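# Upright a fallen gift box and open its lid

## Task

A closed gift box is lying on one of its sides on the table. Turn it so it rests on its bottom, then open it so the lid is at least roughly vertical or tilted further back. Concealed magnets keep the lid's flap closed, so it needs some force to pull open.

## Robot and tools

Robot: two arms, left_arm and right_arm, each with a two-finger parallel gripper and a wrist camera. Their root links sit near (+0.040, +0.335, 0) m for left_arm and (-0.031, -0.277, 0) m for right_arm, with almost no yaw. Fixed cameras are cam_high and cam_low; wrist cameras are cam_left_wrist and cam_right_wrist. All images are 672x504.

Frames. The scene frame has its origin at table height, midway between the two nominal bases; +z is up, +x points out over the table, and left_arm is on the +y side. Image left and right do not match arm names. Reported end_effector_position (metres) and end_effector_quat_wxyz are in the scene frame. The reported point lies between the finger pads, about 1 cm short of the tips. A gripper's fingers point along its own +z and close along its own y. Offsets in commands, by contrast, are along each arm's current Hand target axes, not the scene axes.

The 14-number row. Every movement command uses one flat row of 14 numbers, each in [-1, 1], even if only one arm moves: dx, dy, dz, rx, ry, rz, opening for left_arm, then the same seven for right_arm. The first six per arm are an offset relative to that arm's Hand target (its last commanded pose) at the start of the action or move, not an absolute pose. Scale: 1.0 equals 0.6 m for dx, dy, dz and 180 degrees for the rotation vector rx, ry, rz. Sending the same offset twice moves the arm twice. Sending six zeros re-requests the existing Hand target, which is how to make a gripper that stopped short try again or to command an arm afresh. The opening is absolute: +1 is fully open (0.094 m), -1 fully closed. A 0 there is a real command (half open), so to leave a gripper alone resend its present value, shown under Tool commands.

execute_actions(actions, cameras): actions is a list of actions; each action is up to 15 rows, one per 1/30 s step, and a short action repeats its last row to fill 15 steps. Each row is measured from the pose at that action's start. An empty actions list returns state plus all camera images. cameras picks named views, ["all"], or [] for none; a wrong name voids the call.

move(target, speed, blend, opening_speed, grip_force, blocking, cameras): drives each gripper in a straight line toward target, which is one 14-number row or a list of up to 15 rows, all offsets counted from the same starting Hand targets. speed is m/s, 0.002 to 4.3, default 0.25 (turn rate up to twice that in rad/s); one value or one per target. blend (m) rounds corners in a list; 0 stops at each point. opening_speed (per second on the -1..+1 scale, at least 0.2) closes fingers gradually; use it on crushable items. grip_force is newtons per pad, 10 to 50, one value or one per arm; it persists, and low values close slowly. blocking=false returns after about 0.5 s while motion continues. A move lasts at least 0.5 s and is cut at 10 s. Paths do not avoid obstacles or the other arm. The result adds a move: line giving the ending (done, off_target, moving, held, fault) and limits (paced = pose clipped, held = steps withheld).

wait(seconds 0 to 10, cameras) lets time run with commands held. stop(cameras) brakes a running move. zoom_image(camera, region [x0,y0,x1,y1] pixels, at most 504 by 504) enlarges part of the newest image of that camera. read_manual(section) only returns licence text. finished_scene(scene) ends the scene irreversibly; give the current scene number (1 or 2).

Result lines: end-effector pose, Hand target, Tool commands, Joint positions (last value per arm is finger opening in metres), joint velocities (may be summarised as within noise), joint torques (include arm weight, noisy, offsets; joints 3 and 4 wrap at ±28 N m), grip_measured (opening on the command scale, reads a little wide when empty), grip_effort_nm (gripper motor effort; negative means closing; not a pad force). MOTOR HOT warns of heating; at 100 °C an arm drops and faults for 30 to 60 s.

Behaviour to expect: grippers often rest a few centimetres off the commanded pose because of friction and weight; this is not proof of contact. Commanded orientation is limited to within 40 degrees of the current one per step. An arm blocked by an object keeps pushing until commanded back past its gripper. Going near an arm's own base can flip its shoulder posture; route around it. Faster motion means harder impacts and more path error.

Avoid: knocking the box off the table or leaving it off the table, dropping it or releasing it while it moves, slamming or pressing hard against the table or fixed objects, and any contact between the two arms or one gripper closing on the other's fingers, which can end the scene. Keep motions smooth and effort modest; the box must stay upright with the lid open once the robot lets go.

Each tool is called after "Request:" as name([rows], argument=value, ...), one row to a line, values as JSON.

## Session

Request:
execute_actions(actions=[])

Scene clock: 0.00 s.
left_arm: end_effector_position=(+0.5353, +0.3716, +0.2563) grip_measured=+1.000 grip_effort_nm=n/a end_effector_quat_wxyz=(+0.323, -0.390, +0.837, +0.209) | right_arm: end_effector_position=(+0.6644, -0.3932, +0.3793) grip_measured=+1.000 grip_effort_nm=n/a end_effector_quat_wxyz=(+0.458, +0.184, +0.762, -0.419)
Joint positions: left_arm=[-0.194 1.419 1.242 -1.015 -0.711 -0.886 0.094] | right_arm=[0.043 1.745 1.635 -0.312 0.976 -0.147 0.094]
Joint velocities: within noise
Joint torques (N m): no reading
Heat: left arm: hottest wrist yaw 37 °C; right arm: hottest shoulder 43 °C.
Hand target: left_arm +0.5420, +0.3704, +0.2630; +0.329, -0.392, +0.834, +0.204 | right_arm +0.6671, -0.3931, +0.3986; +0.473, +0.192, +0.754, -0.414
Tool commands: left_gripper/opening=+1.0 right_gripper/opening=+1.0

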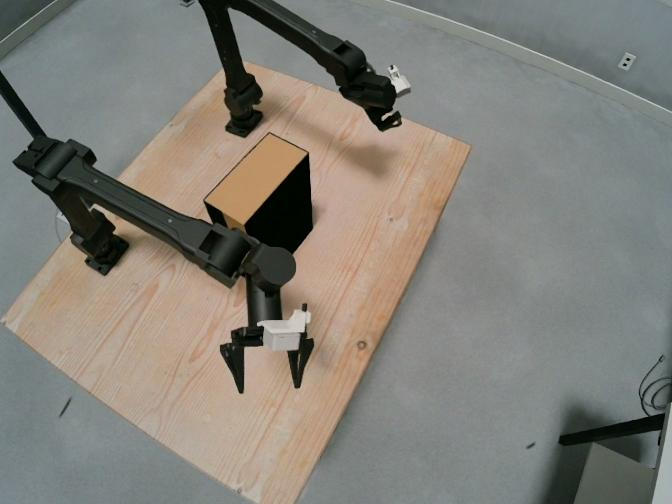

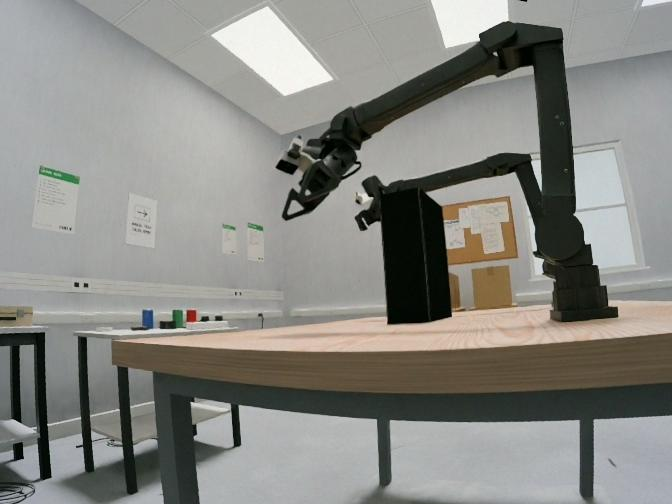

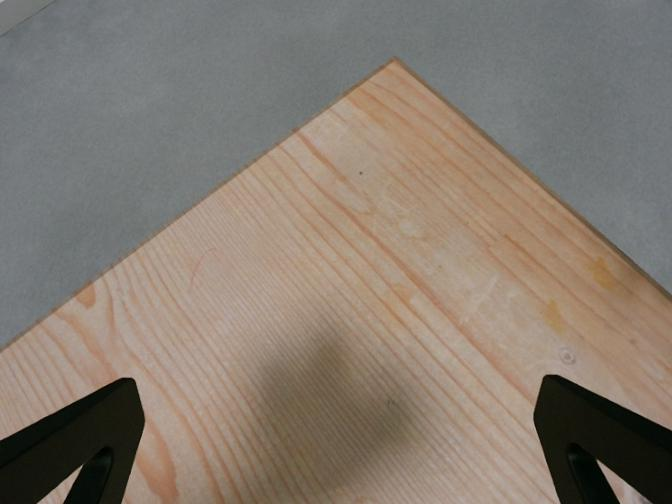

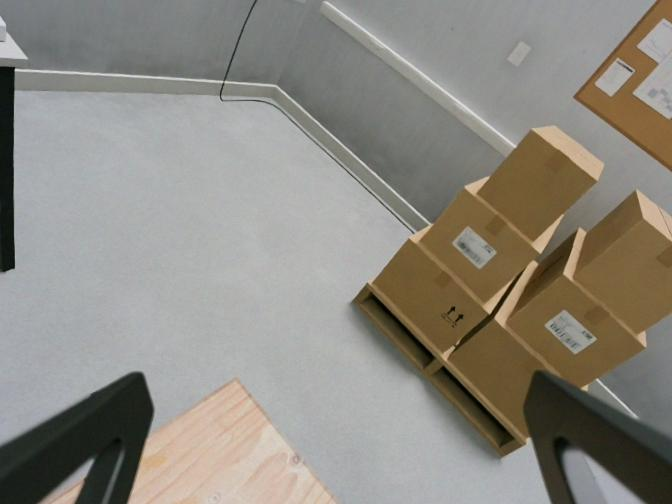

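Request:
zoom_image(camera="cam_high", region=[180, 110, 340, 270])

Request:
zoom_image(camera="cam_low", region=[340, 160, 520, 340])

Scaled by 3.150 from the camera's 672x504 image, which has a finer 960x720 frame.

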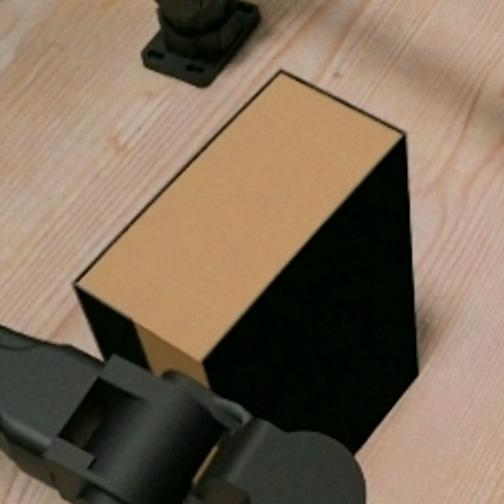

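Scaled by 2.800 from the camera's 672x504 image, which has a finer 960x720 frame.

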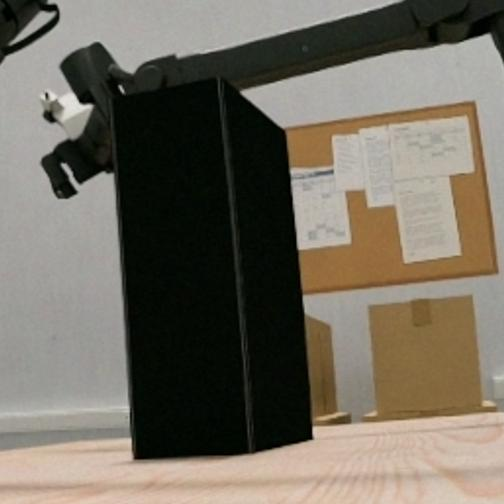

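Request:
move(target=[0,0,0,0,0,0,1, 0.1630,-0.3075,-0.4358,-0.2855,-0.1324,0.1045,-1], speed=0.4, cameras=["cam_high","cam_right_wrist"])

Scene clock: 19.40 s.
left_arm: end_effector_position=(+0.5353, +0.3716, +0.2563) grip_measured=+1.000 grip_effort_nm=-0.03 end_effector_quat_wxyz=(+0.323, -0.390, +0.837, +0.209) | right_arm: end_effector_position=(+0.3509, -0.2940, +0.4494) grip_measured=-0.995 grip_effort_nm=-0.25 end_effector_quat_wxyz=(+0.708, -0.010, +0.706, -0.001)
Joint positions: left_arm=[-0.194 1.419 1.242 -1.015 -0.711 -0.886 0.094] | right_arm=[-0.088 0.628 0.735 -0.103 -0.103 -0.015 0]
Joint torques (N m): left_arm=[-0.91 -11.93 11.22 1.39 -0.56 -0.22] | right_arm=[-2.37 -0.21 11.32 1.83 0.09 0.13]
Heat: left arm: hottest wrist yaw 37 °C; right arm: hottest shoulder 44 °C.
Hand target: left_arm +0.5420, +0.3704, +0.2630; +0.329, -0.392, +0.834, +0.204 | right_arm +0.3498, -0.2995, +0.4500; +0.707, +0.000, +0.707, -0.001
Off the commanded pose: left_arm 0.009 m, 1 deg | right_arm 0.006 m, 1 deg.
move: done
camera_calibration:
cam_right_wrist: T_world_to_cam=[[0.0110596, -0.99957, 0.0271478, -0.311477], [-0.424226, -0.0292754, -0.905083, 0.584478], [0.905489, -0.00150694, -0.424368, -0.0390473], [0, 0, 0, 1]] pos_world=[0.286753, -0.294291, 0.520887]
Images, in order (width x height): cam_high 672x504, cam_right_wrist 672x504.

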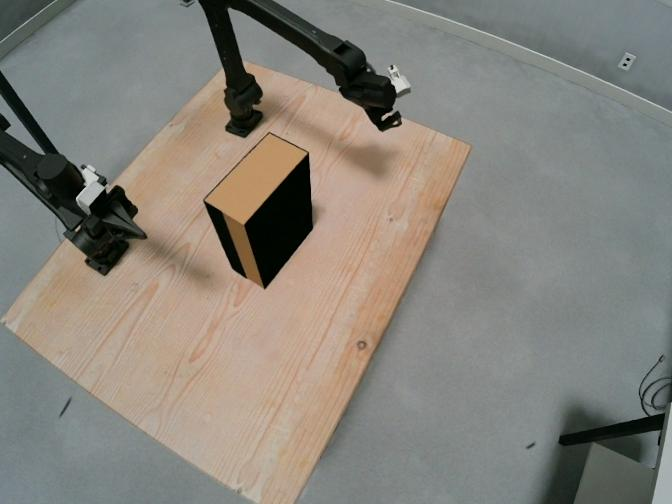

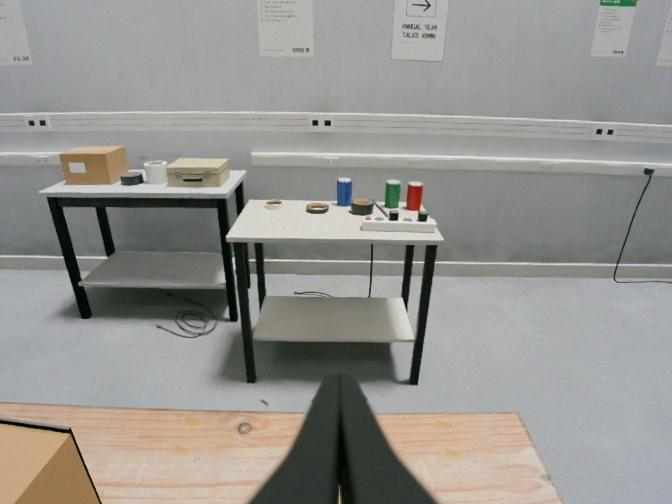

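Request:
zoom_image(camera="cam_high", region=[190, 120, 330, 300])

Scaled by 2.800 from the camera's 672x504 image, which has a finer 960x720 frame.

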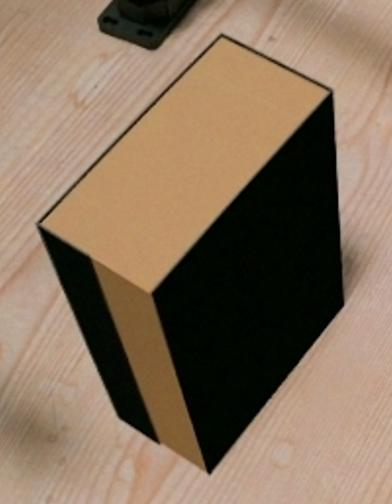

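Request:
move(target=[0.2832,0.0353,-0.3473,0.6544,-0.1251,0.3333,-1, 0.2667,0.1908,-0.008,-0.4338,0.0535,-0.0434,-1], speed=0.5, cameras=["all"])

Scene clock: 35.77 s.
left_arm: end_effector_position=(+0.3504, +0.1738, +0.2695) grip_measured=-0.989 grip_effort_nm=-0.63 end_effector_quat_wxyz=(+0.482, +0.476, +0.614, -0.406) | right_arm: end_effector_position=(+0.3331, -0.1878, +0.2759) grip_measured=-0.995 grip_effort_nm=-0.25 end_effector_quat_wxyz=(+0.485, -0.471, +0.614, +0.407)
Joint positions: left_arm=[-0.017 0.968 0.647 -0.521 1.29 0.78 0.001] | right_arm=[-0.229 1.291 0.946 -1.295 -1.372 -1.598 0]
Joint torques (N m): left_arm=[-2.14 -3.25 13.78 1.2 0.52 -0.09] | right_arm=[-0.32 -5.25 13.27 -0.02 -0.51 -0.13]
Heat: left arm: hottest wrist yaw 37 °C; right arm: hottest shoulder 43 °C.
Hand target: left_arm +0.3634, +0.1702, +0.2902; +0.490, +0.489, +0.601, -0.399 | right_arm +0.3452, -0.1852, +0.2898; +0.491, -0.489, +0.601, +0.400
Off the commanded pose: left_arm 0.025 m, 2 deg | right_arm 0.019 m, 3 deg.
move: off_target (left_arm, right_arm)
camera_calibration:
cam_left_wrist: T_world_to_cam=[[-0.9758, -0.212556, 0.0513152, 0.366107], [-0.16523, 0.563048, -0.809738, 0.217139], [0.143222, -0.798622, -0.584543, 0.333528], [0, 0, 0, 1]] pos_world=[0.345357, 0.221921, 0.352]
cam_right_wrist: T_world_to_cam=[[0.974379, -0.222817, -0.0306219, -0.359529], [-0.157179, -0.577221, -0.801318, 0.202566], [0.160871, 0.785601, -0.597455, 0.347195], [0, 0, 0, 1]] pos_world=[0.326303, -0.235941, 0.358743]

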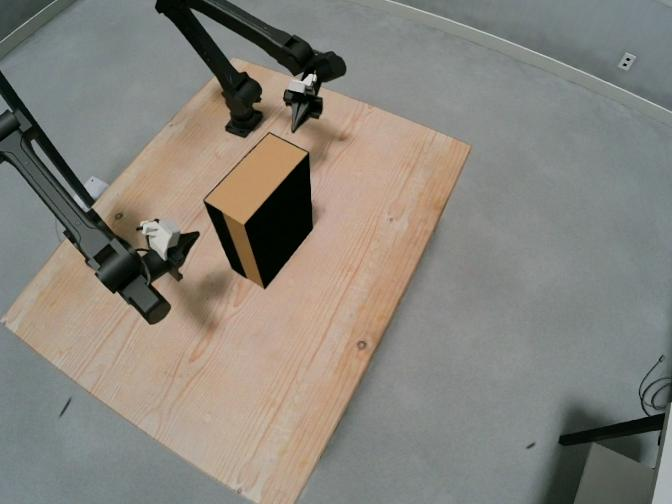

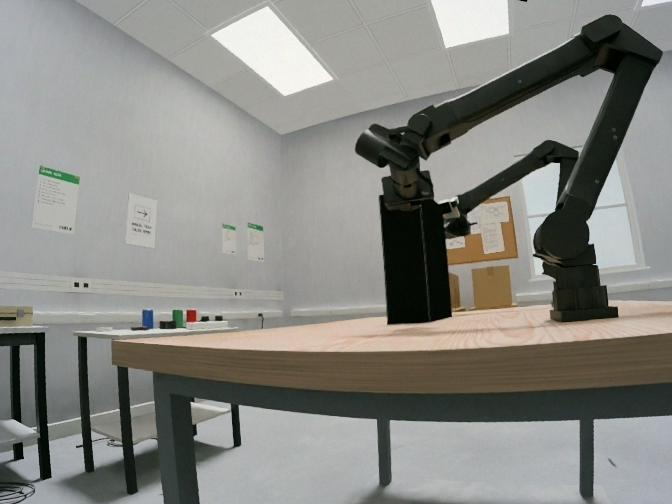

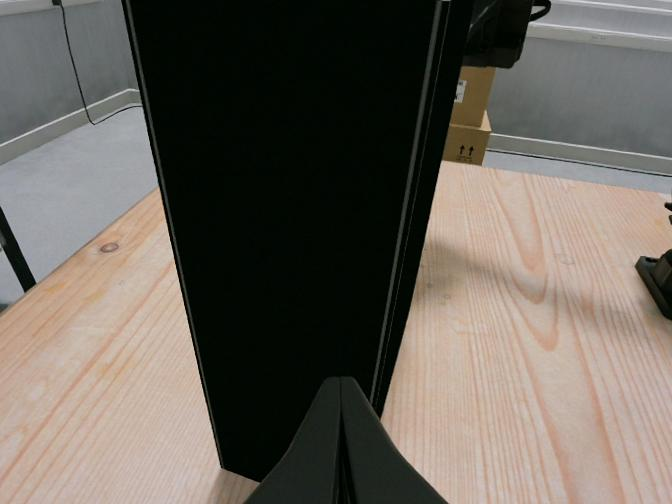

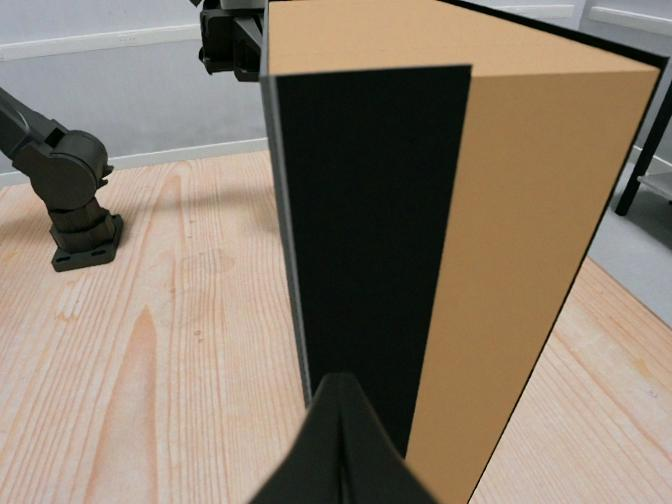

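Request:
zoom_image(camera="cam_high", region=[190, 70, 350, 230])

Request:
zoom_image(camera="cam_high", region=[90, 190, 300, 340])

Scaled by 3.150 from the camera's 672x504 image, which has a finer 960x720 frame.

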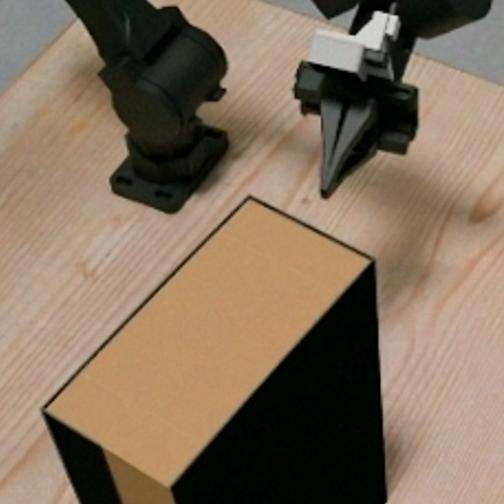

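Scaled by 2.400 from the camera's 672x504 image, which has a finer 960x720 frame.

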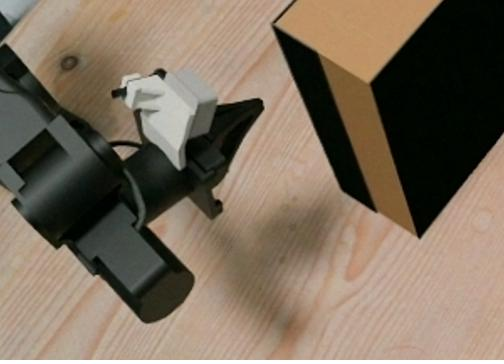

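Request:
zoom_image(camera="cam_right_wrist", region=[200, 0, 672, 504])

Request:
zoom_image(camera="cam_left_wrist", region=[100, 0, 572, 504])

Scaled by 1.000.

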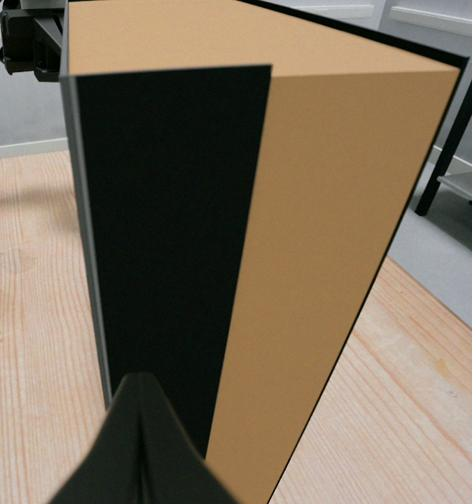

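Scaled by 1.000.

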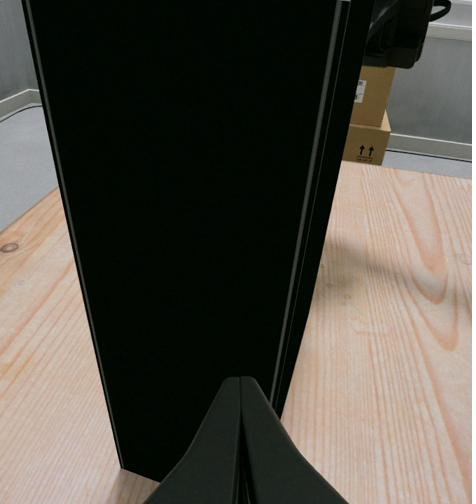

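Request:
move(target=[-0.0583,0.0523,0.1455,0,0,0,-1, -0.0342,-0.0768,0.0742,0,0,0,-1], speed=0.2, cameras=["cam_high","cam_left_wrist","cam_right_wrist"])

Scene clock: 43.10 s.
left_arm: end_effector_position=(+0.3995, +0.0941, +0.2881) grip_measured=-0.989 grip_effort_nm=-0.63 end_effector_quat_wxyz=(+0.478, +0.482, +0.613, -0.403) | right_arm: end_effector_position=(+0.4030, -0.1546, +0.2933) grip_measured=-0.995 grip_effort_nm=-0.25 end_effector_quat_wxyz=(+0.487, -0.481, +0.608, +0.402)
Joint positions: left_arm=[-0.262 1.104 0.734 -0.123 1.093 0.412 0.001] | right_arm=[-0.107 1.352 1.033 -0.796 -1.344 -1.086 0]
Joint torques (N m): left_arm=[-1.96 -5.48 13.44 2.43 0.09 -0.32] | right_arm=[-0.32 -9.17 9.74 1.77 -0.42 0.09]
Heat: left arm: hottest elbow 37 °C; right arm: hottest shoulder 43 °C.
Hand target: left_arm +0.4130, +0.0860, +0.3069; +0.490, +0.489, +0.601, -0.399 | right_arm +0.3999, -0.1478, +0.3009; +0.491, -0.489, +0.601, +0.400
Off the commanded pose: left_arm 0.024 m, 2 deg | right_arm 0.011 m, 1 deg.
move: off_target (left_arm, right_arm)
camera_calibration:
cam_left_wrist: T_world_to_cam=[[-0.97786, -0.204634, 0.0437672, 0.39848], [-0.156202, 0.574595, -0.803394, 0.278636], [0.139254, -0.792443, -0.593837, 0.277466], [0, 0, 0, 1]] pos_world=[0.394543, 0.141316, 0.371184]
cam_right_wrist: T_world_to_cam=[[0.977231, -0.212043, -0.00756181, -0.425844], [-0.133418, -0.58638, -0.798973, 0.234923], [0.164983, 0.78179, -0.601319, 0.319133], [0, 0, 0, 1]] pos_world=[0.394839, -0.202038, 0.376378]
Images, in order (width x height): cam_high 672x504, cam_left_wrist 672x504, cam_right_wrist 672x504.

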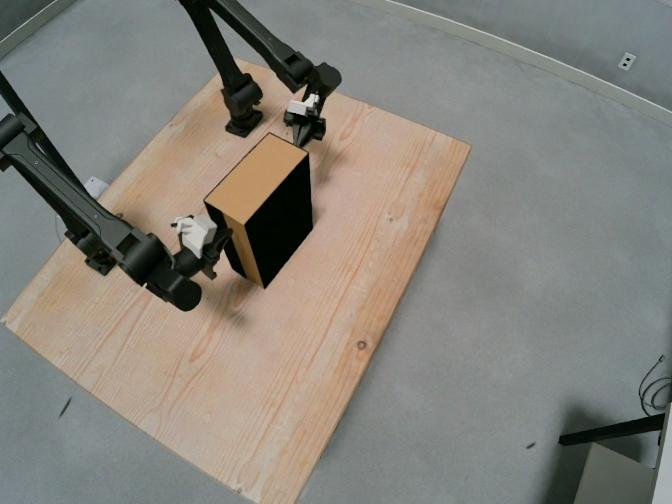

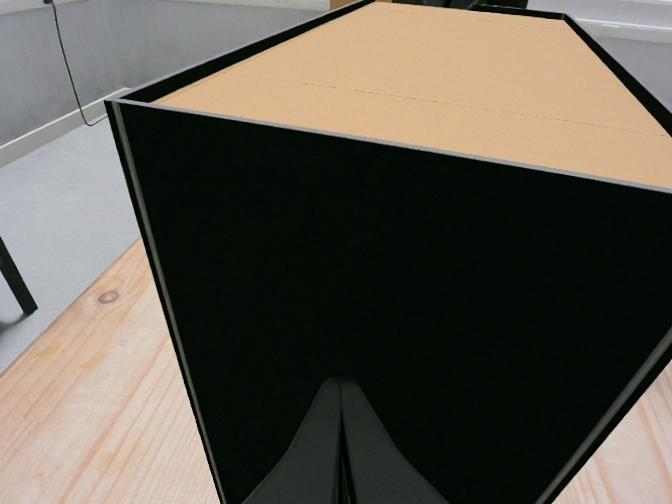

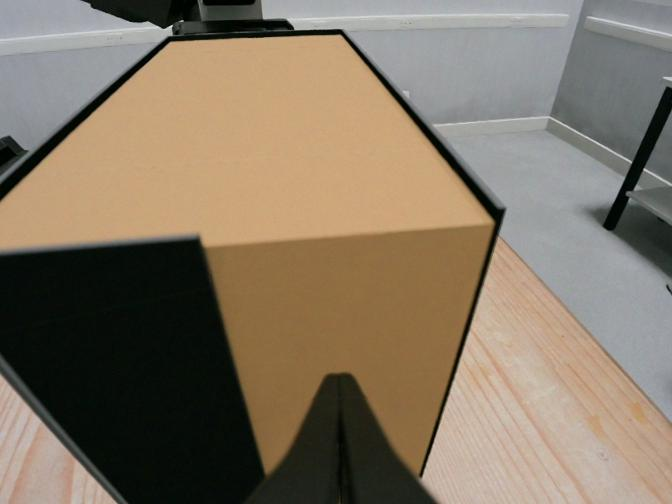

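Request:
move(target=[-0.0078,-0.0082,0.0384,0,0,0,-1, 0.0007,0.0333,0.0297,0,0,0,-1], speed=0.08, cameras=["cam_high","cam_left_wrist","cam_right_wrist"])

Scene clock: 45.87 s.
left_arm: end_effector_position=(+0.4066, +0.0832, +0.2890) grip_measured=-0.989 grip_effort_nm=-0.63 end_effector_quat_wxyz=(+0.486, +0.473, +0.621, -0.392) | right_arm: end_effector_position=(+0.3911, -0.1460, +0.2903) grip_measured=-0.995 grip_effort_nm=-0.25 end_effector_quat_wxyz=(+0.493, -0.474, +0.615, +0.392)
Joint positions: left_arm=[-0.297 1.114 0.734 -0.06 1.027 0.356 0.001] | right_arm=[-0.086 1.284 0.946 -0.609 -1.314 -0.915 0]
Joint torques (N m): left_arm=[-4.37 -4.95 13.64 2.51 0.3 -0.29] | right_arm=[1.67 -8.18 9.73 1.98 -0.53 0.12]
Heat: left arm: hottest elbow 39 °C; right arm: hottest shoulder 43 °C.
Hand target: left_arm +0.4130, +0.0620, +0.3068; +0.490, +0.489, +0.601, -0.399 | right_arm +0.3840, -0.1268, +0.2970; +0.491, -0.489, +0.601, +0.400
Off the commanded pose: left_arm 0.029 m, 3 deg | right_arm 0.022 m, 3 deg.
move: off_target (left_arm, right_arm)
camera_calibration:
cam_left_wrist: T_world_to_cam=[[-0.97012, -0.239701, 0.0375547, 0.404734], [-0.172321, 0.571744, -0.802131, 0.293129], [0.1708, -0.784635, -0.595966, 0.25548], [0, 0, 0, 1]] pos_world=[0.399517, 0.129879, 0.372185]
cam_right_wrist: T_world_to_cam=[[0.97051, -0.241028, -0.00392356, -0.415054], [-0.148882, -0.586522, -0.796132, 0.241181], [0.189589, 0.773238, -0.605111, 0.302757], [0, 0, 0, 1]] pos_world=[0.381323, -0.192685, 0.373585]
Images, in order (width x height): cam_high 672x504, cam_left_wrist 672x504, cam_right_wrist 672x504.

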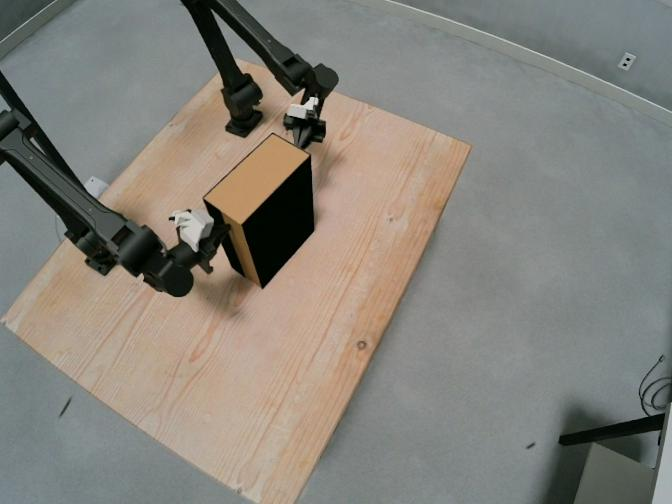

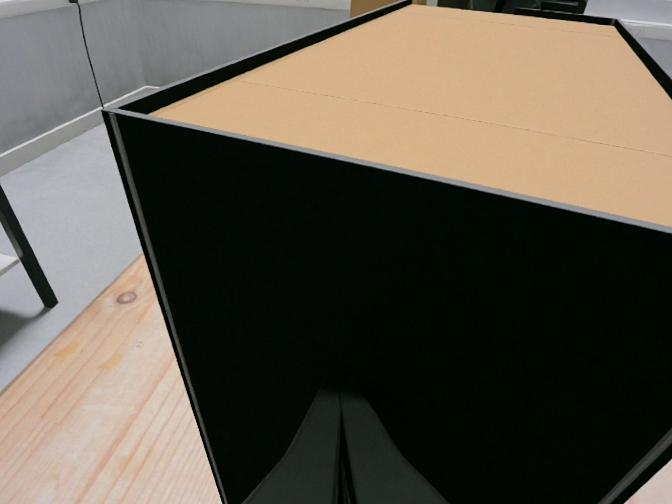

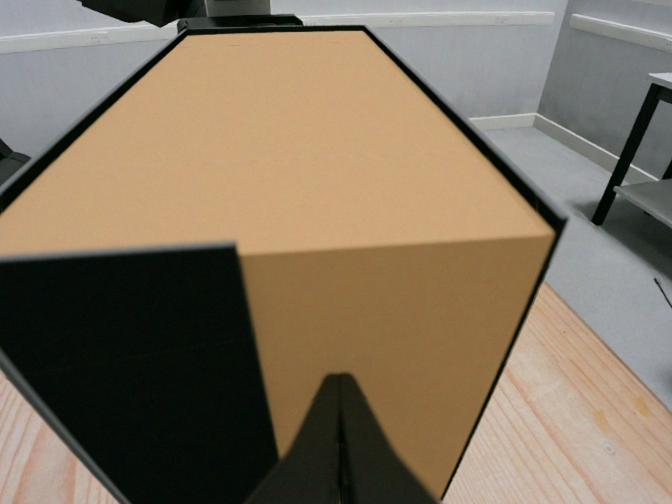

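Request:
move([
  [-0.0065,-0.0068,0.032,0,0,0,-1, -0.0065,0.0068,0.032,0,0,0,-1],
  [-0.0138,0.0742,0.0545,0,0,0,-1, -0.0113,-0.0767,0.042,0,0,0,-1],
  [-0.0085,0.1548,0.0795,0,0,0,-1, -0.0035,-0.1602,0.0547,0,0,0,-1],
  [0.0038,0.21,0.0983,0,0,0,-1, 0.0105,-0.217,0.065,0,0,0,-1],
], speed=0.12, blend=[0.01,0.02,0.02,0], cameras=["cam_high","cam_low"])

Scene clock: 50.23 s.
left_arm: end_effector_position=(+0.5484, +0.0644, +0.2853) grip_measured=-0.989 grip_effort_nm=-0.63 end_effector_quat_wxyz=(+0.495, +0.462, +0.628, -0.383) | right_arm: end_effector_position=(+0.5120, -0.1555, +0.2769) grip_measured=-0.995 grip_effort_nm=-0.25 end_effector_quat_wxyz=(+0.499, -0.463, +0.624, +0.384)
Joint positions: left_arm=[-0.265 1.492 1.061 0.003 1.025 0.348 0.001] | right_arm=[-0.082 1.582 1.205 -0.459 -1.289 -0.797 0]
Joint torques (N m): left_arm=[-5.25 -10.75 13.19 2.1 1.12 -0.08] | right_arm=[3.49 -9.17 13.56 1.4 -0.7 -0.07]
Heat: left arm: hottest elbow 40 °C; right arm: hottest shoulder 43 °C.
Hand target: left_arm +0.5480, +0.0316, +0.2926; +0.490, +0.489, +0.601, -0.399 | right_arm +0.5189, -0.1170, +0.2831; +0.491, -0.489, +0.601, +0.400
Off the commanded pose: left_arm 0.034 m, 5 deg | right_arm 0.040 m, 4 deg.
move: off_target (left_arm, right_arm); blend cut to 0.0179 m at target 3
Images, in order (width x height): cam_high 672x504, cam_low 672x504.

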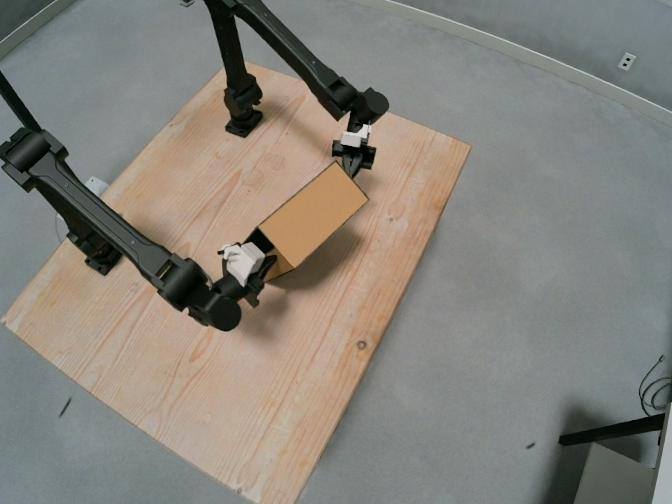

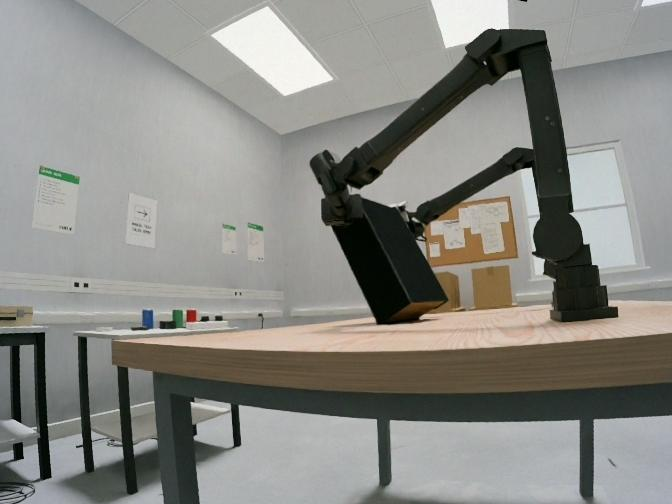

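Request:
move([
  [0.0372,0.092,0.056,0,0,0,-1, 0.04,-0.1002,0.0418,0,0,0,-1],
  [0.081,0.155,0.0978,0,0,0,-1, 0.0858,-0.1685,0.074,0,0,0,-1],
  [0.1362,0.2087,0.139,0,0,0,-1, 0.1427,-0.2288,0.1072,0,0,0,-1],
], speed=0.12, blend=[0.02,0.02,0], cameras=["cam_high","cam_low"])

Scene clock: 54.93 s.
left_arm: end_effector_position=(+0.6843, +0.0465, +0.1782) grip_measured=-0.989 grip_effort_nm=-0.63 end_effector_quat_wxyz=(+0.484, +0.451, +0.643, -0.385) | right_arm: end_effector_position=(+0.6499, -0.1685, +0.1582) grip_measured=-0.995 grip_effort_nm=-0.25 end_effector_quat_wxyz=(+0.487, -0.445, +0.644, +0.387)
Joint positions: left_arm=[-0.246 1.941 1.371 0.098 1.027 0.351 0.001] | right_arm=[-0.082 2.033 1.523 -0.326 -1.263 -0.745 0]
Joint torques (N m): left_arm=[-6.71 -18.49 13.72 2.73 1.15 -0.05] | right_arm=[5.36 -16.26 14.87 2.4 -1.04 0.08]
Heat: left arm: hottest elbow 41 °C; right arm: hottest shoulder 43 °C.
Hand target: left_arm +0.6838, -0.0068, +0.1956; +0.490, +0.489, +0.601, -0.399 | right_arm +0.6627, -0.0999, +0.1863; +0.491, -0.489, +0.601, +0.399
Off the commanded pose: left_arm 0.056 m, 7 deg | right_arm 0.075 m, 7 deg.
move: off_target (left_arm, right_arm)
Images, in order (width x height): cam_high 672x504, cam_low 672x504.

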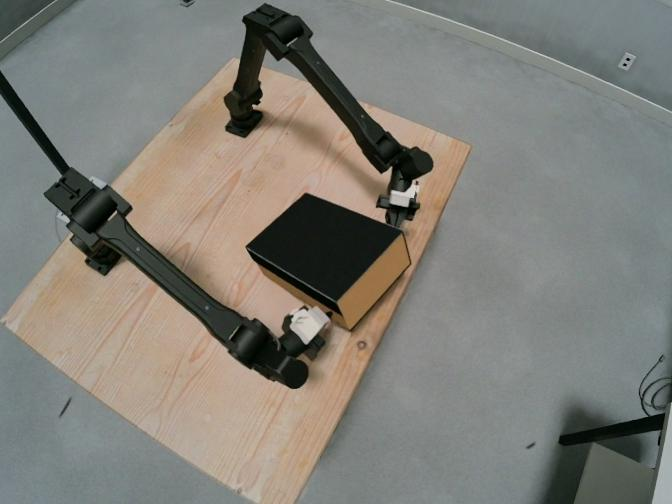

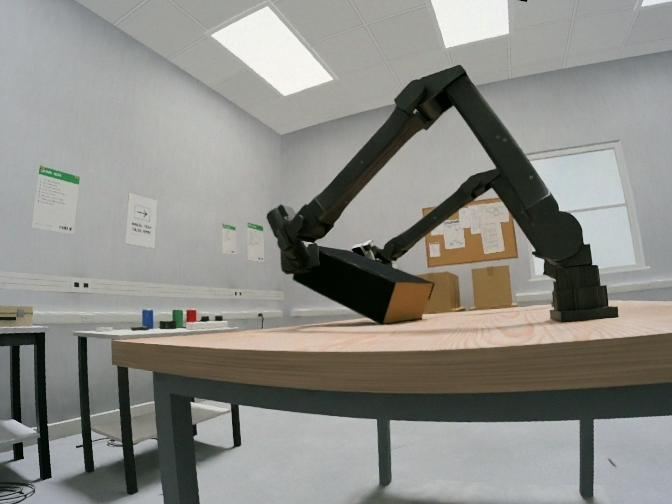

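Request:
move([
  [0.065,0.0433,0.0385,0,0,0,-1, 0.0663,-0.0473,0.0318,0,0,0,-1],
  [0.1383,0.0738,0.0747,0,0,0,-1, 0.1405,-0.0828,0.0635,0,0,0,-1],
  [0.2018,0.0917,0.1037,0,0,0,-1, 0.2047,-0.1018,0.0893,0,0,0,-1],
], speed=[0.12,0.1,0.07], blend=[0.02,0.01,0], cameras=["all"])

Scene clock: 58.27 s.
left_arm: end_effector_position=(+0.7542, +0.0365, +0.0659) grip_measured=-0.989 grip_effort_nm=-0.63 end_effector_quat_wxyz=(+0.496, +0.452, +0.638, -0.377) | right_arm: end_effector_position=(+0.7164, -0.1746, +0.0409) grip_measured=-0.995 grip_effort_nm=-0.25 end_effector_quat_wxyz=(+0.496, -0.443, +0.642, +0.380)
Joint positions: left_arm=[-0.241 2.261 1.573 0.246 1.02 0.351 0.001] | right_arm=[-0.082 2.345 1.722 -0.156 -1.255 -0.704 0]
Joint torques (N m): left_arm=[-7.47 -21.01 12.41 2.56 1.06 -0.13] | right_arm=[6.71 -17.49 13.83 2.44 -0.76 0.06]
Heat: left arm: hottest elbow 41 °C; right arm: hottest shoulder 43 °C.
Hand target: left_arm +0.7452, -0.0313, +0.0645; +0.490, +0.489, +0.601, -0.399 | right_arm +0.7281, -0.0849, +0.0552; +0.491, -0.489, +0.601, +0.399
Off the commanded pose: left_arm 0.069 m, 6 deg | right_arm 0.092 m, 7 deg.
move: off_target (left_arm, right_arm)
camera_calibration:
cam_left_wrist: T_world_to_cam=[[-0.952574, -0.301155, 0.04369, 0.727638], [-0.214066, 0.561108, -0.799583, 0.232466], [0.216284, -0.771015, -0.598964, -0.00804102], [0, 0, 0, 1]] pos_world=[0.744631, 0.0824935, 0.149269]
cam_right_wrist: T_world_to_cam=[[0.947718, -0.316994, -0.036671, -0.734267], [-0.222491, -0.57402, -0.788035, 0.128911], [0.228753, 0.754994, -0.614538, 0.0814955], [0, 0, 0, 1]] pos_world=[0.705918, -0.220289, 0.124742]

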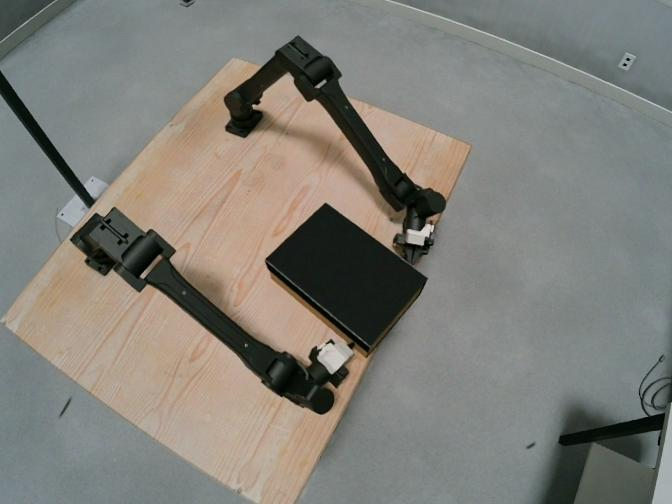

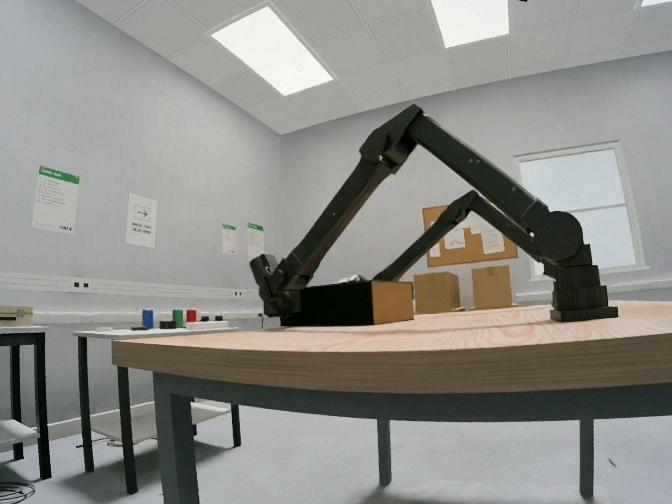

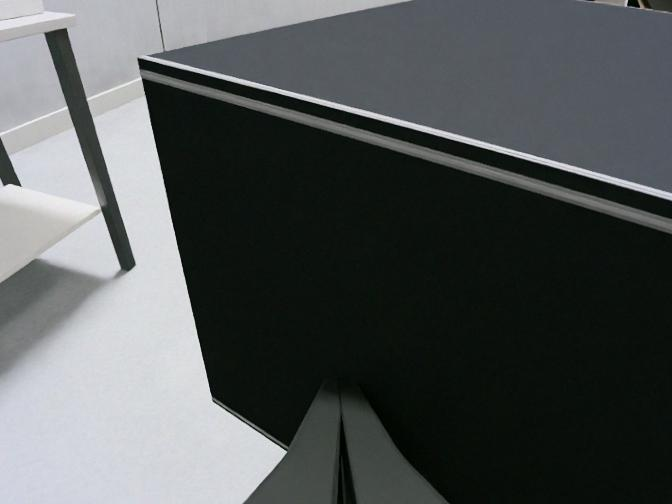

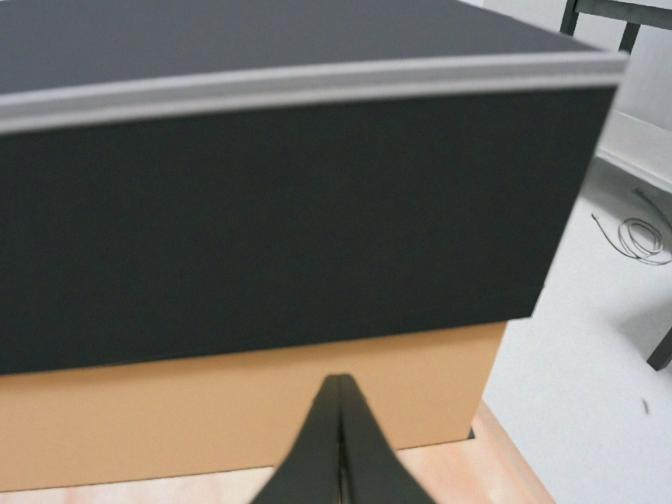

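Request:
zoom_image(camera="cam_high", region=[255, 195, 445, 365])

Request:
zoom_image(camera="cam_right_wrist", region=[400, 30, 672, 300])

Request:
zoom_image(camera="cam_low", region=[250, 250, 450, 350])

Scaled by 2.653 from the camera's 672x504 image, which has a finer 960x720 frame.

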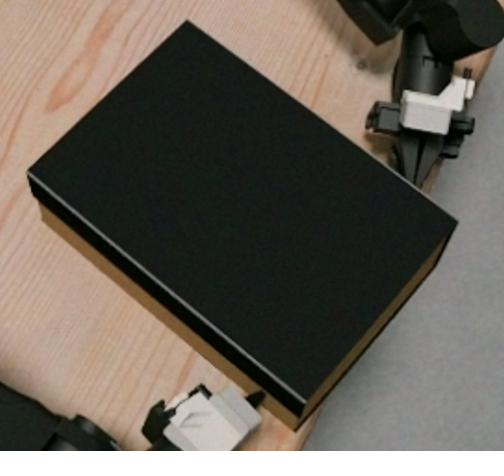

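Scaled by 1.853 from the camera's 672x504 image, which has a finer 960x720 frame.

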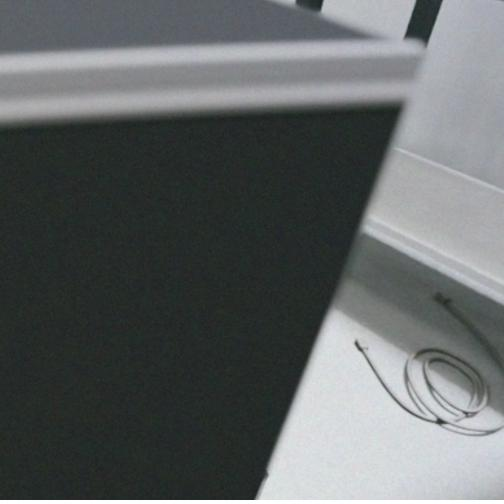

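Scaled by 2.520 from the camera's 672x504 image, which has a finer 960x720 frame.

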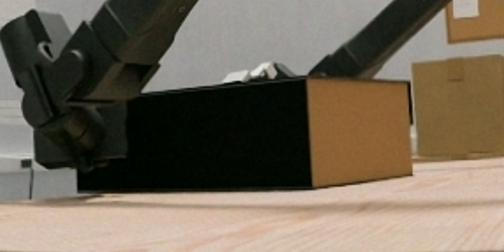

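Request:
move([
  [0.0054,-0.1307,-0.0267,0,0,0,-1, 0.0031,0.0735,-0.015,0,0,0,-1],
  [0.0382,-0.0967,-0.1867,0,0,0,-1, 0.0438,0.031,-0.215,0,0,0,-1],
  [-0.0193,-0.1055,-0.322,0,0,0,-1, -0.0287,0.03,-0.36,0,0,0,-1],
], speed=[0.1,0.12,0.25], blend=[0,0.02,0], cameras=["all"])

Scene clock: 68.13 s.
left_arm: end_effector_position=(+0.6490, +0.1403, +0.1180) grip_measured=-0.989 grip_effort_nm=-0.63 end_effector_quat_wxyz=(+0.494, +0.488, +0.601, -0.396) | right_arm: end_effector_position=(+0.6574, -0.2871, +0.1112) grip_measured=-0.995 grip_effort_nm=-0.25 end_effector_quat_wxyz=(+0.486, -0.476, +0.610, +0.407)
Joint positions: left_arm=[-0.086 1.969 1.237 0.069 1.244 0.643 0.001] | right_arm=[-0.261 2.356 1.999 -1.472 -1.365 -1.798 0]
Joint torques (N m): left_arm=[-1.08 -19.9 7.41 1.28 0.41 -0.1] | right_arm=[-0.85 -17.85 12.89 -0.32 -0.49 -0.18]
Heat: left arm: hottest elbow 41 °C; right arm: hottest shoulder 43 °C.
Hand target: left_arm +0.6450, +0.1386, +0.1146; +0.490, +0.489, +0.601, -0.399 | right_arm +0.6682, -0.2851, +0.1151; +0.491, -0.489, +0.601, +0.399
Off the commanded pose: left_arm 0.005 m, 1 deg | right_arm 0.012 m, 2 deg.
move: off_target (right_arm)
camera_calibration:
cam_left_wrist: T_world_to_cam=[[-0.978747, -0.205003, 0.00523461, 0.664458], [-0.122659, 0.564771, -0.816081, 0.135456], [0.164343, -0.799379, -0.577914, 0.161118], [0, 0, 0, 1]] pos_world=[0.640472, 0.188509, 0.200177]
cam_right_wrist: T_world_to_cam=[[0.976338, -0.215077, -0.0224835, -0.702548], [-0.146262, -0.580194, -0.801238, 0.0562243], [0.159283, 0.785568, -0.597923, 0.275791], [0, 0, 0, 1]] pos_world=[0.650219, -0.335133, 0.194155]

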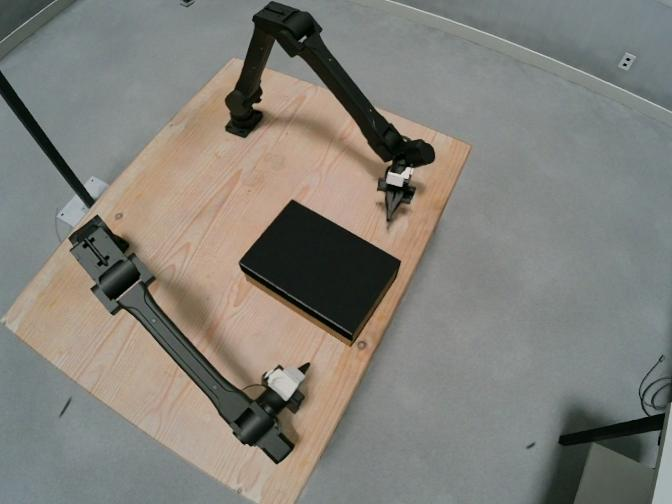

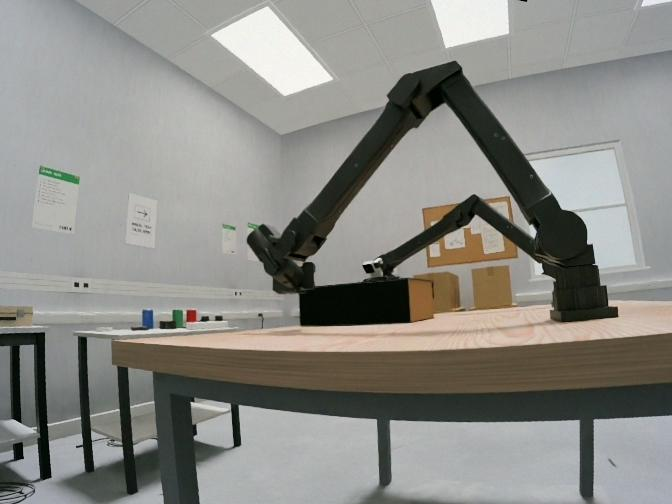

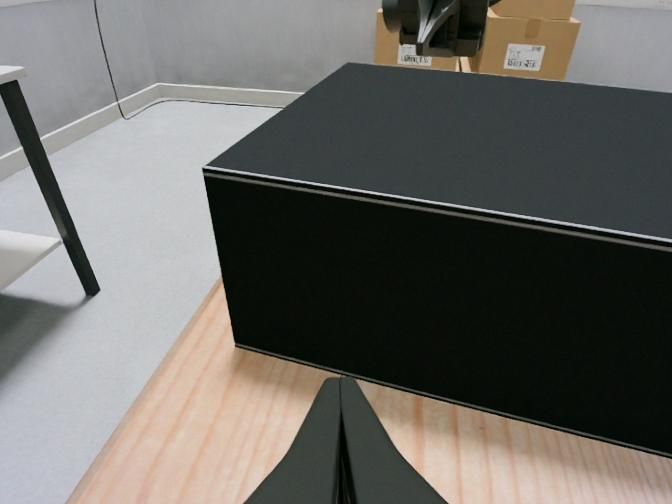

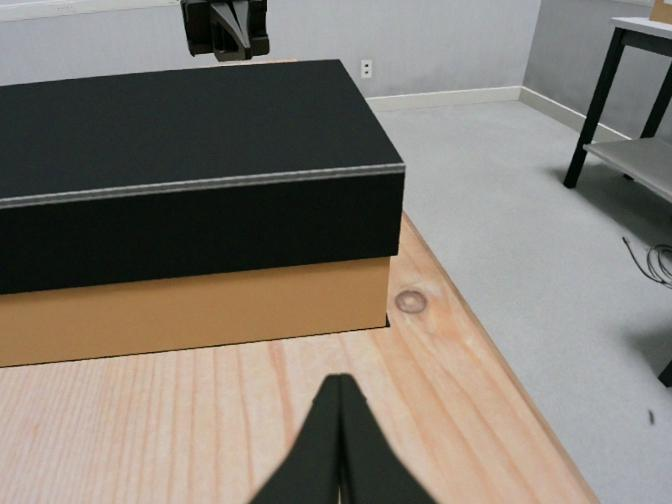

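Request:
zoom_image(camera="cam_right_wrist", region=[240, 100, 480, 380])

Request:
zoom_image(camera="cam_high", region=[225, 190, 415, 360])

Scaled by 1.800 from the camera's 672x504 image, which has a finer 960x720 frame.

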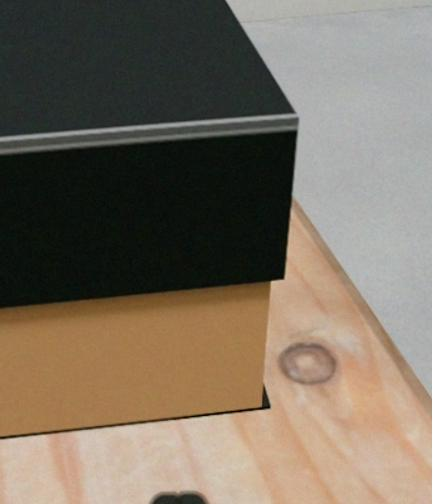

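Scaled by 2.653 from the camera's 672x504 image, which has a finer 960x720 frame.

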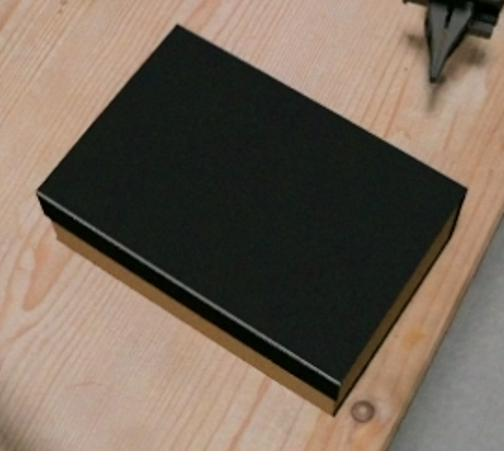

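Request:
move(target=[0.081,-0.1432,0.0915,0,0,0,-1, 0.087,0.2113,0.133,0.0179,-0.053,0.0022,-1], speed=0.2, cameras=["cam_high","cam_left_wrist","cam_right_wrist"])

Scene clock: 76.43 s.
left_arm: end_effector_position=(+0.5763, +0.0811, +0.0662) grip_measured=-0.989 grip_effort_nm=-0.63 end_effector_quat_wxyz=(+0.497, +0.492, +0.597, -0.394) | right_arm: end_effector_position=(+0.5628, -0.2017, +0.0512) grip_measured=-0.995 grip_effort_nm=-0.25 end_effector_quat_wxyz=(+0.539, -0.457, +0.541, +0.456)
Joint positions: left_arm=[-0.209 1.969 0.985 0.492 1.143 0.473 0.001] | right_arm=[-0.166 2.257 1.514 -1.132 -1.568 -1.874 0]
Joint torques (N m): left_arm=[-1.49 -16.44 5.29 2.39 0.1 -0.34] | right_arm=[-0.5 -16.56 5.63 0.4 -0.63 -0.09]
Heat: left arm: hottest elbow 40 °C; right arm: hottest shoulder 44 °C.
Hand target: left_arm +0.5698, +0.0780, +0.0561; +0.490, +0.489, +0.601, -0.399 | right_arm +0.5578, -0.1929, +0.0482; +0.551, -0.438, +0.570, +0.423
Off the commanded pose: left_arm 0.012 m, 1 deg | right_arm 0.011 m, 6 deg.
move: off_target (left_arm, right_arm)
camera_calibration:
cam_left_wrist: T_world_to_cam=[[-0.979649, -0.200554, -0.00807092, 0.582464], [-0.109141, 0.566009, -0.817142, 0.109863], [0.168449, -0.799632, -0.576379, 0.0933806], [0, 0, 0, 1]] pos_world=[0.566872, 0.129302, 0.148298]
cam_right_wrist: T_world_to_cam=[[0.985746, -0.167868, 0.0111782, -0.590754], [-0.0622938, -0.425903, -0.902622, 0.0329068], [0.156282, 0.889059, -0.43029, 0.201859], [0, 0, 0, 1]] pos_world=[0.552836, -0.264618, 0.123164]
Images, in order (width x height): cam_high 672x504, cam_left_wrist 672x504, cam_right_wrist 672x504.

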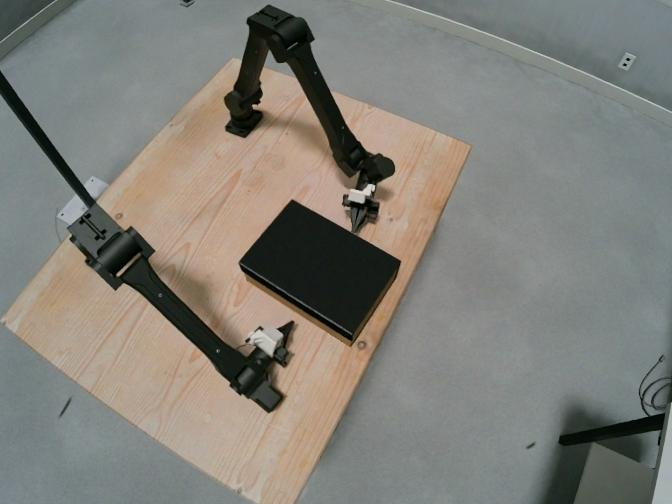

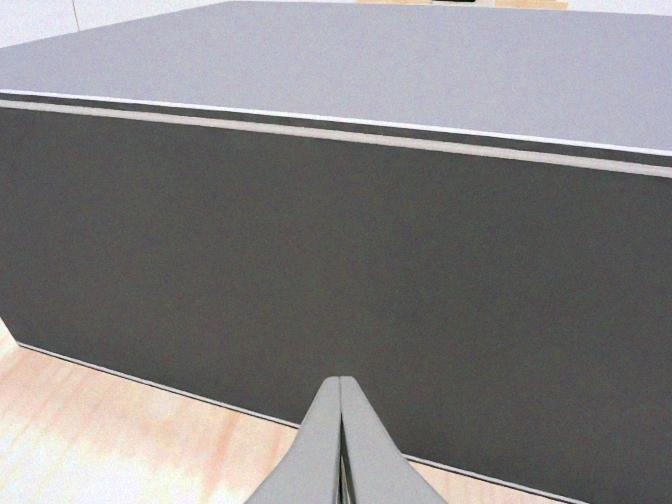

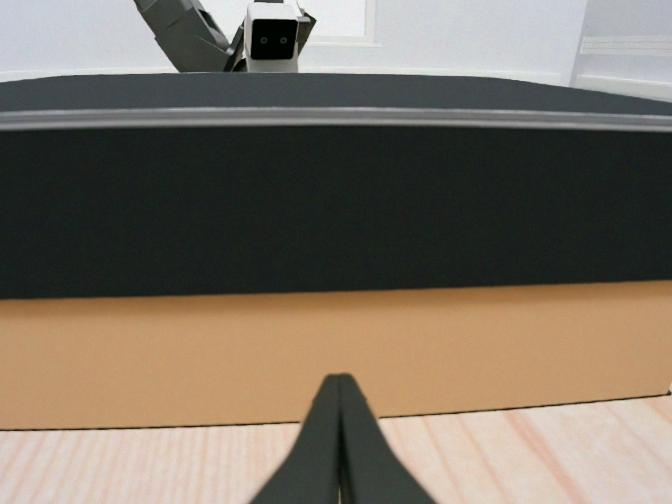

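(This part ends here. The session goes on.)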